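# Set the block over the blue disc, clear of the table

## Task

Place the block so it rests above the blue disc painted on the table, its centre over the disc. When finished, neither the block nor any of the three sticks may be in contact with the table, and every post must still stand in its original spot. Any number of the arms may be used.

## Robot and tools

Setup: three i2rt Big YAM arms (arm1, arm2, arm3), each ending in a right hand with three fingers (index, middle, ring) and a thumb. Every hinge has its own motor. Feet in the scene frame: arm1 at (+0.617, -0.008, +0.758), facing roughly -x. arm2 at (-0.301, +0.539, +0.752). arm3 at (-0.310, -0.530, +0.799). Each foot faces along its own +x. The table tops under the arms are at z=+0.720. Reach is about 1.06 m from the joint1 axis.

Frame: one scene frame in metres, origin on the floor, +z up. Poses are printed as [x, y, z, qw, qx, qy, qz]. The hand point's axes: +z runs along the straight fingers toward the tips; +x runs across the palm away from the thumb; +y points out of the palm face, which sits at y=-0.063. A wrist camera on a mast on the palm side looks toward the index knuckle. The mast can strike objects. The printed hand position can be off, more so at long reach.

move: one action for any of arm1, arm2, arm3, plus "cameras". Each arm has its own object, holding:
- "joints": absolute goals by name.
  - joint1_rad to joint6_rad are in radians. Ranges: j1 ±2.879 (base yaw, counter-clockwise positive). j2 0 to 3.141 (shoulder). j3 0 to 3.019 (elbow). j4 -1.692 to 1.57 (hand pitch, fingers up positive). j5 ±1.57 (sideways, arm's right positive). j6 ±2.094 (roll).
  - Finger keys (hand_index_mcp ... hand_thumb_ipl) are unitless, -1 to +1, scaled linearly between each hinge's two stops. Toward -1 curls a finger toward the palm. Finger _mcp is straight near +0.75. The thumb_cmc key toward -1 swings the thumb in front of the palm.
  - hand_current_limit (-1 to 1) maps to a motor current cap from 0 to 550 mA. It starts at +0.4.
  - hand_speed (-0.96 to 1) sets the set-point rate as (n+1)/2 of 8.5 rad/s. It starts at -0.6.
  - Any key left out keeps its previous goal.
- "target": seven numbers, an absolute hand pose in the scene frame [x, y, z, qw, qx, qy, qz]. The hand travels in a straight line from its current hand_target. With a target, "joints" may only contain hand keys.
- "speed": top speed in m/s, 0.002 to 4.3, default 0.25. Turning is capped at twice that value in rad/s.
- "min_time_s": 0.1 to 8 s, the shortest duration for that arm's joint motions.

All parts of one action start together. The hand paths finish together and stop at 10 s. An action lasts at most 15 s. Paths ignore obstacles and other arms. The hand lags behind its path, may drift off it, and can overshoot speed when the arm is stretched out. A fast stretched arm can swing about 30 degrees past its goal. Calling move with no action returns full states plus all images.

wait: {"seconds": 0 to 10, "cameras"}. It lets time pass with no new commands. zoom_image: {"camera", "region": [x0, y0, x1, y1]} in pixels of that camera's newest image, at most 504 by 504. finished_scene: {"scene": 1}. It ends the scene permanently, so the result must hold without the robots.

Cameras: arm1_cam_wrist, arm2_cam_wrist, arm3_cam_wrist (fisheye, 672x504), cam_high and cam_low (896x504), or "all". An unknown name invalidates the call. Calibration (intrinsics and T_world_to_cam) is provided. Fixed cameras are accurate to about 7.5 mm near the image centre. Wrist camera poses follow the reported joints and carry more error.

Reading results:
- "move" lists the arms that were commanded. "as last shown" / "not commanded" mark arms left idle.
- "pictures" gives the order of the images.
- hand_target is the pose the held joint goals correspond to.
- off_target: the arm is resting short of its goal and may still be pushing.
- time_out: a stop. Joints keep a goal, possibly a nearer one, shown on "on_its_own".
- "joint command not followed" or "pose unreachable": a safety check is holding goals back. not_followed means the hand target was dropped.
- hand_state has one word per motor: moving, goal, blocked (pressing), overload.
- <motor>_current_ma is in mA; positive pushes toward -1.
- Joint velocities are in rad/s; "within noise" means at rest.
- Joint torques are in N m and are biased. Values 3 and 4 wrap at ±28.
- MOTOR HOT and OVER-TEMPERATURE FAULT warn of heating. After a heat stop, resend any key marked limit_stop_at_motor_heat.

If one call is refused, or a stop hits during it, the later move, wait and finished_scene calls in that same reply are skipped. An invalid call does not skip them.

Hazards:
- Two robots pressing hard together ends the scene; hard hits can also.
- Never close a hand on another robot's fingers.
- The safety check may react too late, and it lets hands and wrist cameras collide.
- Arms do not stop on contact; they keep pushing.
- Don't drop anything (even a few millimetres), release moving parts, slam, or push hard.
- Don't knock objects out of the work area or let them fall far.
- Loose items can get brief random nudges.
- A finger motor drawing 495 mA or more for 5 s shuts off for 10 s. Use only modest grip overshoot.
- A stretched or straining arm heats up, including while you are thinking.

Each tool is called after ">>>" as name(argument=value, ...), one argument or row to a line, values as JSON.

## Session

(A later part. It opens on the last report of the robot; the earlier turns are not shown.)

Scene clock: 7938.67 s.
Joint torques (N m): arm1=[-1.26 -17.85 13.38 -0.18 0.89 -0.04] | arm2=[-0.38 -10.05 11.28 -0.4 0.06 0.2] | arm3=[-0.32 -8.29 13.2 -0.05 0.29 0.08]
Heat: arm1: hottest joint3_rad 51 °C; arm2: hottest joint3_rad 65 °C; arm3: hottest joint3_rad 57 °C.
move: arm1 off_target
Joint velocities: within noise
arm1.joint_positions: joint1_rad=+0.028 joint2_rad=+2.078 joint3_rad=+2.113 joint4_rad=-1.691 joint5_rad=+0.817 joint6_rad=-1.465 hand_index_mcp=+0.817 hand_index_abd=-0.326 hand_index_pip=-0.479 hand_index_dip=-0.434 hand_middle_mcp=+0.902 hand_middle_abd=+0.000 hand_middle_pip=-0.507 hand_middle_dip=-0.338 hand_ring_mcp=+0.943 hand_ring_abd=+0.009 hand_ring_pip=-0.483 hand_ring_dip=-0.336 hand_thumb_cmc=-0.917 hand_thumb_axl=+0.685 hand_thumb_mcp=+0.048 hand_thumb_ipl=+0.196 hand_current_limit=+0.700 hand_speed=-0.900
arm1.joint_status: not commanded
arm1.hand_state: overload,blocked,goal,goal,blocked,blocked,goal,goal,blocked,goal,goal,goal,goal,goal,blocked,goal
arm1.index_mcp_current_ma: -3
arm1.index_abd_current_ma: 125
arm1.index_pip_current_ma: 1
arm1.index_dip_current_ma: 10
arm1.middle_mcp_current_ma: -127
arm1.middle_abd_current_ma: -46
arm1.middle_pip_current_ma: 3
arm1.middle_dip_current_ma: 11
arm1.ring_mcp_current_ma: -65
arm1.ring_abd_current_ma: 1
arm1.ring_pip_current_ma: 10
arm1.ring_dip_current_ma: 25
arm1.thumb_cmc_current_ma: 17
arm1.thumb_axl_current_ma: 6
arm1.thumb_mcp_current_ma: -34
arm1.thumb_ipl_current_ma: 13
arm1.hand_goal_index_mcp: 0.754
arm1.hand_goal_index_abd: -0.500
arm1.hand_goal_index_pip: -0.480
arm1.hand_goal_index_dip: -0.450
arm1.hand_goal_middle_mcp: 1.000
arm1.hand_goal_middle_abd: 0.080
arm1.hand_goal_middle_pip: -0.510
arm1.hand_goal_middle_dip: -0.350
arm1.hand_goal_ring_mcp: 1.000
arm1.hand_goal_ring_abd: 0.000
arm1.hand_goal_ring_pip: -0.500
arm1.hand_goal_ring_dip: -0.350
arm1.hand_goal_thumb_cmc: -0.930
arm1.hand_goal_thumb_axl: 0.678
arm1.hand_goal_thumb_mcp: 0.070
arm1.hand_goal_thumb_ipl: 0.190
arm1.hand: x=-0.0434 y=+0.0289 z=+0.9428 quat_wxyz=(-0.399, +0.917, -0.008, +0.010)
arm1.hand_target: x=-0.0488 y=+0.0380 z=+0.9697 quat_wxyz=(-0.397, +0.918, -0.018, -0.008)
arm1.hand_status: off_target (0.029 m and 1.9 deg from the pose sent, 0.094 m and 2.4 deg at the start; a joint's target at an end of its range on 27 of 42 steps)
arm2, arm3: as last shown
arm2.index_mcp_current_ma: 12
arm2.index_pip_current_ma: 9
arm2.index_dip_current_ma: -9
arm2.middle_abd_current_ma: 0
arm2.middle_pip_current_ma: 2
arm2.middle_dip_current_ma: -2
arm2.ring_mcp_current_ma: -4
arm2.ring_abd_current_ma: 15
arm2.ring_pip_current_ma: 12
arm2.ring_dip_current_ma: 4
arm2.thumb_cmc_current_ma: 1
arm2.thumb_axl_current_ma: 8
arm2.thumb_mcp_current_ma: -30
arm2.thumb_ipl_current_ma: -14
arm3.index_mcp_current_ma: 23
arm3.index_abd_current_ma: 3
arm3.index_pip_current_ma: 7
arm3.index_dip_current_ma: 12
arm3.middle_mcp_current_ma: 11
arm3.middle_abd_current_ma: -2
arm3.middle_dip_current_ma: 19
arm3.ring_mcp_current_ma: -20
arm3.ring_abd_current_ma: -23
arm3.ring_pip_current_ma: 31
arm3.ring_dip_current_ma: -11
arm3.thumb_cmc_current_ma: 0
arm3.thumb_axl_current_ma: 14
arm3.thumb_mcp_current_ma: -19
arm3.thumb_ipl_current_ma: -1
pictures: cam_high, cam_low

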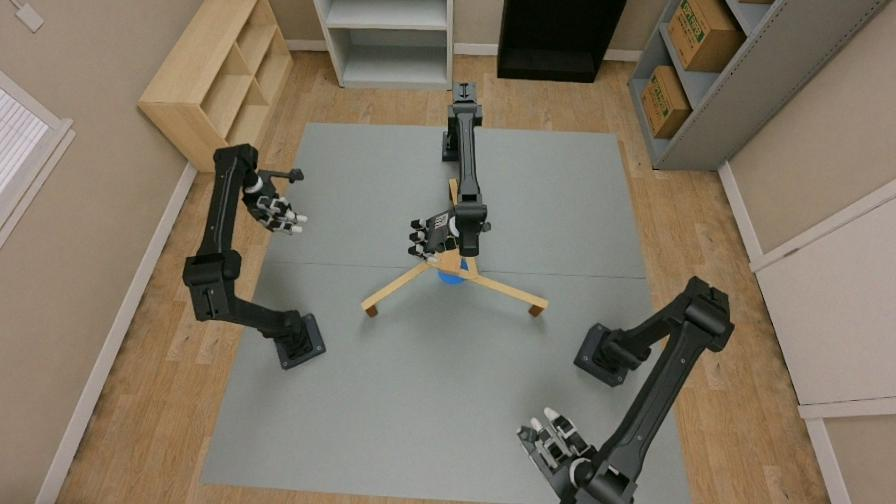

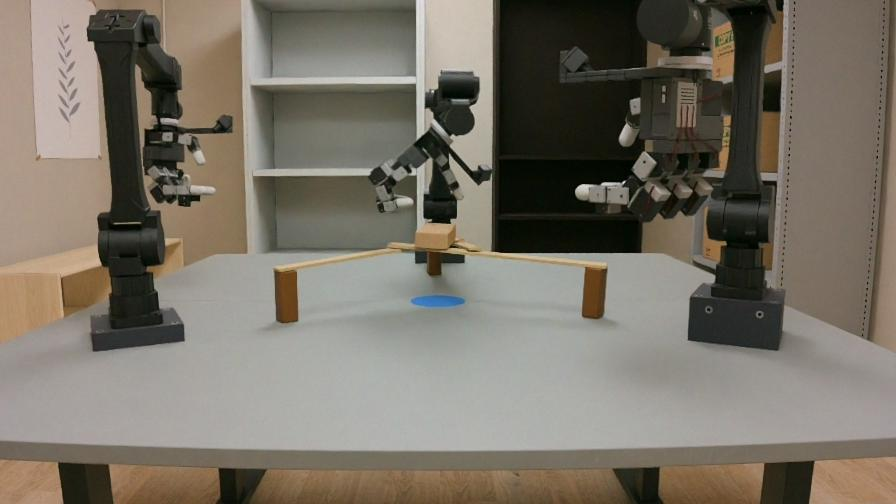

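>>> move(
  arm1={"joints": {"joint2_rad": 1.6, "joint3_rad": 2.4, "hand_index_abd": 0.0}, "min_time_s": 4},
  cameras=["cam_low", "cam_high"],
)

>>> zoom_image(
  camera="cam_high",
  region=[340, 160, 560, 330],
)

>>> zoom_image(
  camera="cam_low",
  region=[260, 200, 620, 330],
)

Scene clock: 7952.87 s.
Joint torques (N m): arm1=[-1.26 -10.11 11.64 1.31 0.74 0.07] | arm2=[-0.44 -9.93 11.29 -0.38 0.07 0.21] | arm3=[-0.03 -8.29 13.23 -0.08 0.3 0.07]
Heat: arm1: hottest joint3_rad 53 °C; arm2: hottest joint3_rad 65 °C; arm3: hottest joint3_rad 57 °C.
move: arm1 off_target
Joint velocities: within noise
arm1.joint_positions: joint1_rad=+0.028 joint2_rad=+1.605 joint3_rad=+2.362 joint4_rad=-1.691 joint5_rad=+0.816 joint6_rad=-1.466 hand_index_mcp=+0.490 hand_index_abd=-0.023 hand_index_pip=-0.470 hand_index_dip=-0.434 hand_middle_mcp=+0.946 hand_middle_abd=+0.060 hand_middle_pip=-0.500 hand_middle_dip=-0.338 hand_ring_mcp=+0.955 hand_ring_abd=+0.004 hand_ring_pip=-0.483 hand_ring_dip=-0.336 hand_thumb_cmc=-0.933 hand_thumb_axl=+0.682 hand_thumb_mcp=+0.051 hand_thumb_ipl=+0.196 hand_current_limit=+0.700 hand_speed=-0.900
arm1.joint_status: hand_index_abd off_target (ended at -0.023, target +0.000); the others done
arm1.hand_state: overload,blocked,goal,goal,blocked,blocked,goal,goal,blocked,goal,goal,goal,goal,goal,goal,goal
arm1.index_mcp_current_ma: -2
arm1.index_abd_current_ma: -17
arm1.index_pip_current_ma: 5
arm1.index_dip_current_ma: 9
arm1.middle_mcp_current_ma: -65
arm1.middle_abd_current_ma: -5
arm1.middle_pip_current_ma: 7
arm1.middle_dip_current_ma: 10
arm1.ring_mcp_current_ma: -51
arm1.ring_abd_current_ma: -8
arm1.ring_pip_current_ma: 18
arm1.ring_dip_current_ma: 25
arm1.thumb_cmc_current_ma: 4
arm1.thumb_axl_current_ma: 9
arm1.thumb_mcp_current_ma: -39
arm1.thumb_ipl_current_ma: 6
arm1.hand_goal_index_mcp: 0.754
arm1.hand_goal_index_abd: 0.000
arm1.hand_goal_index_pip: -0.480
arm1.hand_goal_index_dip: -0.450
arm1.hand_goal_middle_mcp: 1.000
arm1.hand_goal_middle_abd: 0.080
arm1.hand_goal_middle_pip: -0.510
arm1.hand_goal_middle_dip: -0.350
arm1.hand_goal_ring_mcp: 1.000
arm1.hand_goal_ring_abd: 0.000
arm1.hand_goal_ring_pip: -0.500
arm1.hand_goal_ring_dip: -0.350
arm1.hand_goal_thumb_cmc: -0.930
arm1.hand_goal_thumb_axl: 0.678
arm1.hand_goal_thumb_mcp: 0.070
arm1.hand_goal_thumb_ipl: 0.190
arm1.on_its_own: hand_middle_mcp moved +0.045 toward your old target +1.000; hand_middle_abd moved +0.060 toward your old target +0.080
arm1.hand: x=+0.0558 y=+0.0331 z=+1.3403 quat_wxyz=(-0.354, +0.868, -0.147, -0.314)
arm1.hand_target: x=+0.0639 y=+0.0413 z=+1.3571 quat_wxyz=(-0.355, +0.863, -0.153, -0.324)
arm1.hand_status: not commanded
arm2, arm3: as last shown
arm2.index_mcp_current_ma: 9
arm2.index_abd_current_ma: -1
arm2.index_pip_current_ma: 8
arm2.index_dip_current_ma: -6
arm2.middle_mcp_current_ma: 15
arm2.middle_pip_current_ma: 4
arm2.middle_dip_current_ma: -3
arm2.ring_mcp_current_ma: -2
arm2.ring_abd_current_ma: 13
arm2.ring_pip_current_ma: 14
arm2.ring_dip_current_ma: 1
arm2.thumb_cmc_current_ma: 3
arm2.thumb_axl_current_ma: 10
arm2.thumb_mcp_current_ma: -32
arm2.thumb_ipl_current_ma: -15
arm3.index_mcp_current_ma: 19
arm3.index_abd_current_ma: -12
arm3.index_pip_current_ma: 9
arm3.index_dip_current_ma: 1
arm3.middle_mcp_current_ma: 24
arm3.middle_abd_current_ma: -1
arm3.middle_pip_current_ma: 16
arm3.middle_dip_current_ma: 11
arm3.ring_mcp_current_ma: -4
arm3.ring_abd_current_ma: -4
arm3.ring_pip_current_ma: 17
arm3.ring_dip_current_ma: -19
arm3.thumb_cmc_current_ma: -2
arm3.thumb_axl_current_ma: 8
arm3.thumb_mcp_current_ma: -23
arm3.thumb_ipl_current_ma: -12
pictures: cam_high, cam_low

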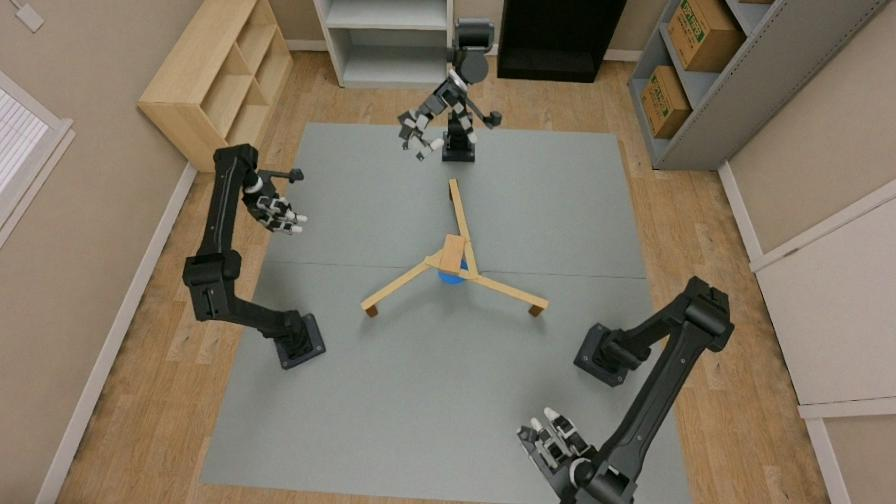

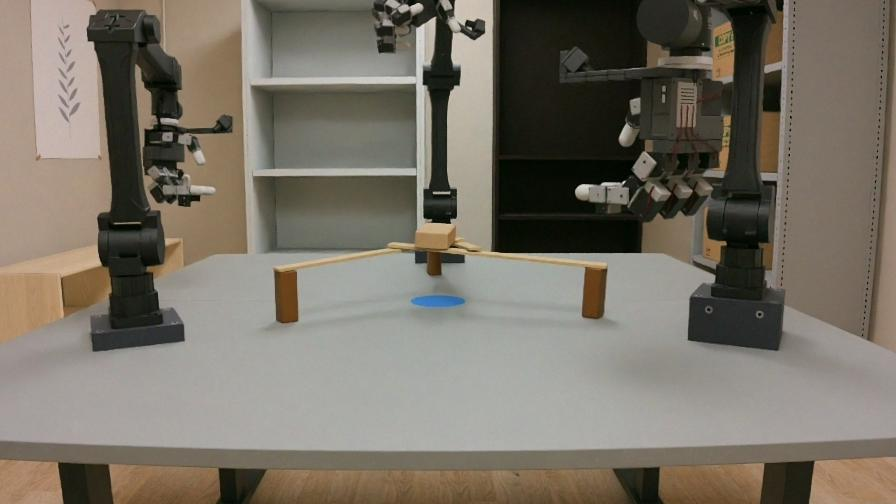

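Scaled by 2.291 from the camera's image (finer frame: 1280x720).

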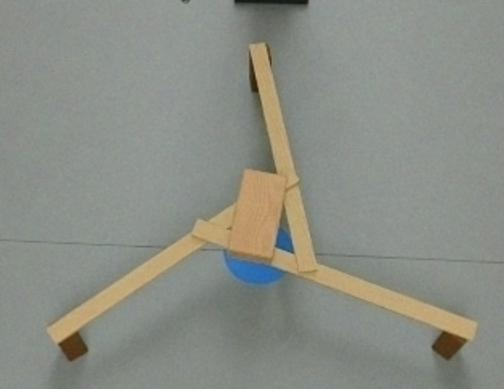

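Scaled by 1.400 from the camera's image (finer frame: 1280x720).

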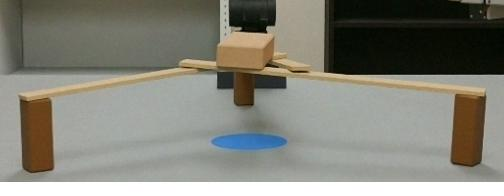

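>>> wait(
  seconds=2,
  cameras=["cam_low", "cam_high"],
)

>>> finished_scene(
)

Scene clock: 7964.60 s.
Joint torques (N m): arm1=[-1.26 -10.11 11.64 1.29 0.74 0.07] | arm2=[-0.38 -9.99 11.29 -0.39 0.07 0.21] | arm3=[-0.26 -8.29 13.2 -0.03 0.29 0.07]
Heat: arm1: hottest joint3_rad 54 °C; arm2: hottest joint3_rad 65 °C; arm3: hottest joint3_rad 57 °C.
Joint velocities: within noise
arm1.joint_positions: joint1_rad=+0.028 joint2_rad=+1.605 joint3_rad=+2.362 joint4_rad=-1.691 joint5_rad=+0.816 joint6_rad=-1.466 hand_index_mcp=+0.490 hand_index_abd=-0.023 hand_index_pip=-0.470 hand_index_dip=-0.434 hand_middle_mcp=+0.946 hand_middle_abd=+0.060 hand_middle_pip=-0.500 hand_middle_dip=-0.338 hand_ring_mcp=+0.955 hand_ring_abd=+0.004 hand_ring_pip=-0.483 hand_ring_dip=-0.336 hand_thumb_cmc=-0.933 hand_thumb_axl=+0.682 hand_thumb_mcp=+0.051 hand_thumb_ipl=+0.196 hand_current_limit=+0.700 hand_speed=-0.900
arm1.joint_status: hand_index_abd off_target (ended at -0.023, target +0.000); the others done
arm1.hand_state: overload,blocked,goal,goal,blocked,blocked,goal,goal,blocked,goal,goal,goal,goal,goal,goal,goal
arm1.index_mcp_current_ma: -3
arm1.index_abd_current_ma: -10
arm1.index_pip_current_ma: 11
arm1.index_dip_current_ma: 14
arm1.middle_mcp_current_ma: -65
arm1.middle_abd_current_ma: 1
arm1.middle_pip_current_ma: 9
arm1.middle_dip_current_ma: 10
arm1.ring_mcp_current_ma: -48
arm1.ring_abd_current_ma: -9
arm1.ring_pip_current_ma: 14
arm1.ring_dip_current_ma: 23
arm1.thumb_cmc_current_ma: 3
arm1.thumb_axl_current_ma: 8
arm1.thumb_mcp_current_ma: -36
arm1.thumb_ipl_current_ma: 12
arm1.hand_goal_index_mcp: 0.754
arm1.hand_goal_index_abd: 0.000
arm1.hand_goal_index_pip: -0.480
arm1.hand_goal_index_dip: -0.450
arm1.hand_goal_middle_mcp: 1.000
arm1.hand_goal_middle_abd: 0.080
arm1.hand_goal_middle_pip: -0.510
arm1.hand_goal_middle_dip: -0.350
arm1.hand_goal_ring_mcp: 1.000
arm1.hand_goal_ring_abd: 0.000
arm1.hand_goal_ring_pip: -0.500
arm1.hand_goal_ring_dip: -0.350
arm1.hand_goal_thumb_cmc: -0.930
arm1.hand_goal_thumb_axl: 0.678
arm1.hand_goal_thumb_mcp: 0.070
arm1.hand_goal_thumb_ipl: 0.190
arm1.hand: x=+0.0558 y=+0.0331 z=+1.3403 quat_wxyz=(-0.354, +0.868, -0.147, -0.314)
arm1.hand_target: x=+0.0639 y=+0.0413 z=+1.3571 quat_wxyz=(-0.355, +0.863, -0.153, -0.324)
arm1.hand_status: not commanded
arm2.joint_positions: joint1_rad=+1.300 joint2_rad=+1.396 joint3_rad=+1.355 joint4_rad=-1.565 joint5_rad=-0.005 joint6_rad=+1.931 hand_index_mcp=+0.252 hand_index_abd=-0.006 hand_index_pip=-0.181 hand_index_dip=+0.696 hand_middle_mcp=+0.253 hand_middle_abd=-0.005 hand_middle_pip=-0.181 hand_middle_dip=+0.701 hand_ring_mcp=+0.978 hand_ring_abd=+0.005 hand_ring_pip=-0.895 hand_ring_dip=-0.650 hand_thumb_cmc=-0.572 hand_thumb_axl=+0.681 hand_thumb_mcp=+0.109 hand_thumb_ipl=-0.404 hand_current_limit=+0.700 hand_speed=-0.850
arm2.joint_status: not commanded
arm2.hand_state: goal,goal,goal,goal,goal,goal,goal,goal,goal,goal,goal,goal,goal,goal,goal,goal
arm2.index_mcp_current_ma: 15
arm2.index_abd_current_ma: 0
arm2.index_pip_current_ma: 11
arm2.index_dip_current_ma: -4
arm2.middle_mcp_current_ma: 19
arm2.middle_abd_current_ma: -2
arm2.middle_pip_current_ma: 3
arm2.middle_dip_current_ma: -3
arm2.ring_mcp_current_ma: -4
arm2.ring_abd_current_ma: 12
arm2.ring_pip_current_ma: 10
arm2.ring_dip_current_ma: 1
arm2.thumb_cmc_current_ma: 2
arm2.thumb_axl_current_ma: 11
arm2.thumb_mcp_current_ma: -31
arm2.thumb_ipl_current_ma: -13
arm2.hand_goal_index_mcp: 0.246
arm2.hand_goal_index_abd: 0.000
arm2.hand_goal_index_pip: -0.190
arm2.hand_goal_index_dip: 0.696
arm2.hand_goal_middle_mcp: 0.246
arm2.hand_goal_middle_abd: 0.000
arm2.hand_goal_middle_pip: -0.190
arm2.hand_goal_middle_dip: 0.696
arm2.hand_goal_ring_mcp: 0.980
arm2.hand_goal_ring_abd: 0.000
arm2.hand_goal_ring_pip: -0.900
arm2.hand_goal_ring_dip: -0.650
arm2.hand_goal_thumb_cmc: -0.570
arm2.hand_goal_thumb_axl: 0.678
arm2.hand_goal_thumb_mcp: 0.120
arm2.hand_goal_thumb_ipl: -0.400
arm2.hand: x=+0.0502 y=+0.5553 z=+1.0048 quat_wxyz=(+0.006, +0.998, -0.058, -0.018)
arm2.hand_target: x=+0.0571 y=+0.5582 z=+1.0180 quat_wxyz=(+0.001, +0.998, -0.065, -0.002)
arm2.hand_status: not commanded
arm3.joint_positions: joint1_rad=+1.498 joint2_rad=+1.410 joint3_rad=+1.281 joint4_rad=-1.482 joint5_rad=-0.003 joint6_rad=+1.941 hand_index_mcp=+0.256 hand_index_abd=-0.008 hand_index_pip=-0.178 hand_index_dip=+0.697 hand_middle_mcp=+0.256 hand_middle_abd=-0.008 hand_middle_pip=-0.175 hand_middle_dip=+0.695 hand_ring_mcp=+0.255 hand_ring_abd=-0.010 hand_ring_pip=-0.174 hand_ring_dip=+0.702 hand_thumb_cmc=-0.571 hand_thumb_axl=+0.683 hand_thumb_mcp=+0.100 hand_thumb_ipl=-0.346 hand_current_limit=+0.700 hand_speed=-0.850
arm3.joint_status: not commanded
arm3.hand_state: goal,goal,goal,goal,goal,goal,goal,goal,goal,goal,goal,goal,goal,goal,blocked,goal
arm3.index_mcp_current_ma: 8
arm3.index_abd_current_ma: 2
arm3.index_pip_current_ma: 15
arm3.index_dip_current_ma: 13
arm3.middle_mcp_current_ma: 8
arm3.middle_abd_current_ma: 5
arm3.middle_pip_current_ma: 5
arm3.middle_dip_current_ma: 13
arm3.ring_mcp_current_ma: 3
arm3.ring_abd_current_ma: -21
arm3.ring_pip_current_ma: 24
arm3.ring_dip_current_ma: -10
arm3.thumb_cmc_current_ma: -1
arm3.thumb_axl_current_ma: 11
arm3.thumb_mcp_current_ma: -25
arm3.thumb_ipl_current_ma: 2
arm3.hand_goal_index_mcp: 0.246
arm3.hand_goal_index_abd: 0.000
arm3.hand_goal_index_pip: -0.190
arm3.hand_goal_index_dip: 0.696
arm3.hand_goal_middle_mcp: 0.246
arm3.hand_goal_middle_abd: 0.000
arm3.hand_goal_middle_pip: -0.190
arm3.hand_goal_middle_dip: 0.696
arm3.hand_goal_ring_mcp: 0.246
arm3.hand_goal_ring_abd: 0.000
arm3.hand_goal_ring_pip: -0.190
arm3.hand_goal_ring_dip: 0.696
arm3.hand_goal_thumb_cmc: -0.570
arm3.hand_goal_thumb_axl: 0.678
arm3.hand_goal_thumb_mcp: 0.120
arm3.hand_goal_thumb_ipl: -0.344
arm3.hand: x=-0.5544 y=-0.2755 z=+1.0196 quat_wxyz=(+0.019, +0.467, +0.884, -0.006)
arm3.hand_target: x=-0.5612 y=-0.2723 z=+1.0311 quat_wxyz=(+0.007, +0.470, +0.882, -0.005)
arm3.hand_status: not commanded
wait: 2.00 s; at rest from the start
pictures: cam_high, cam_low

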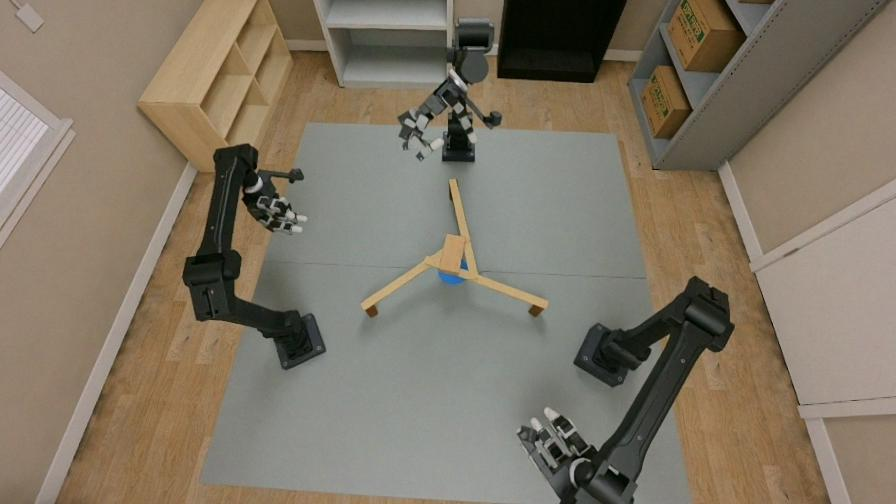

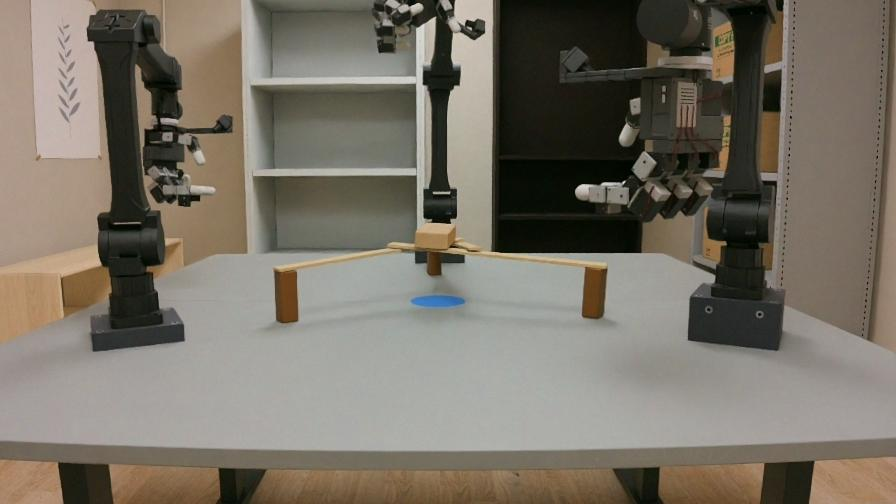

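The scene is finished: the task was done.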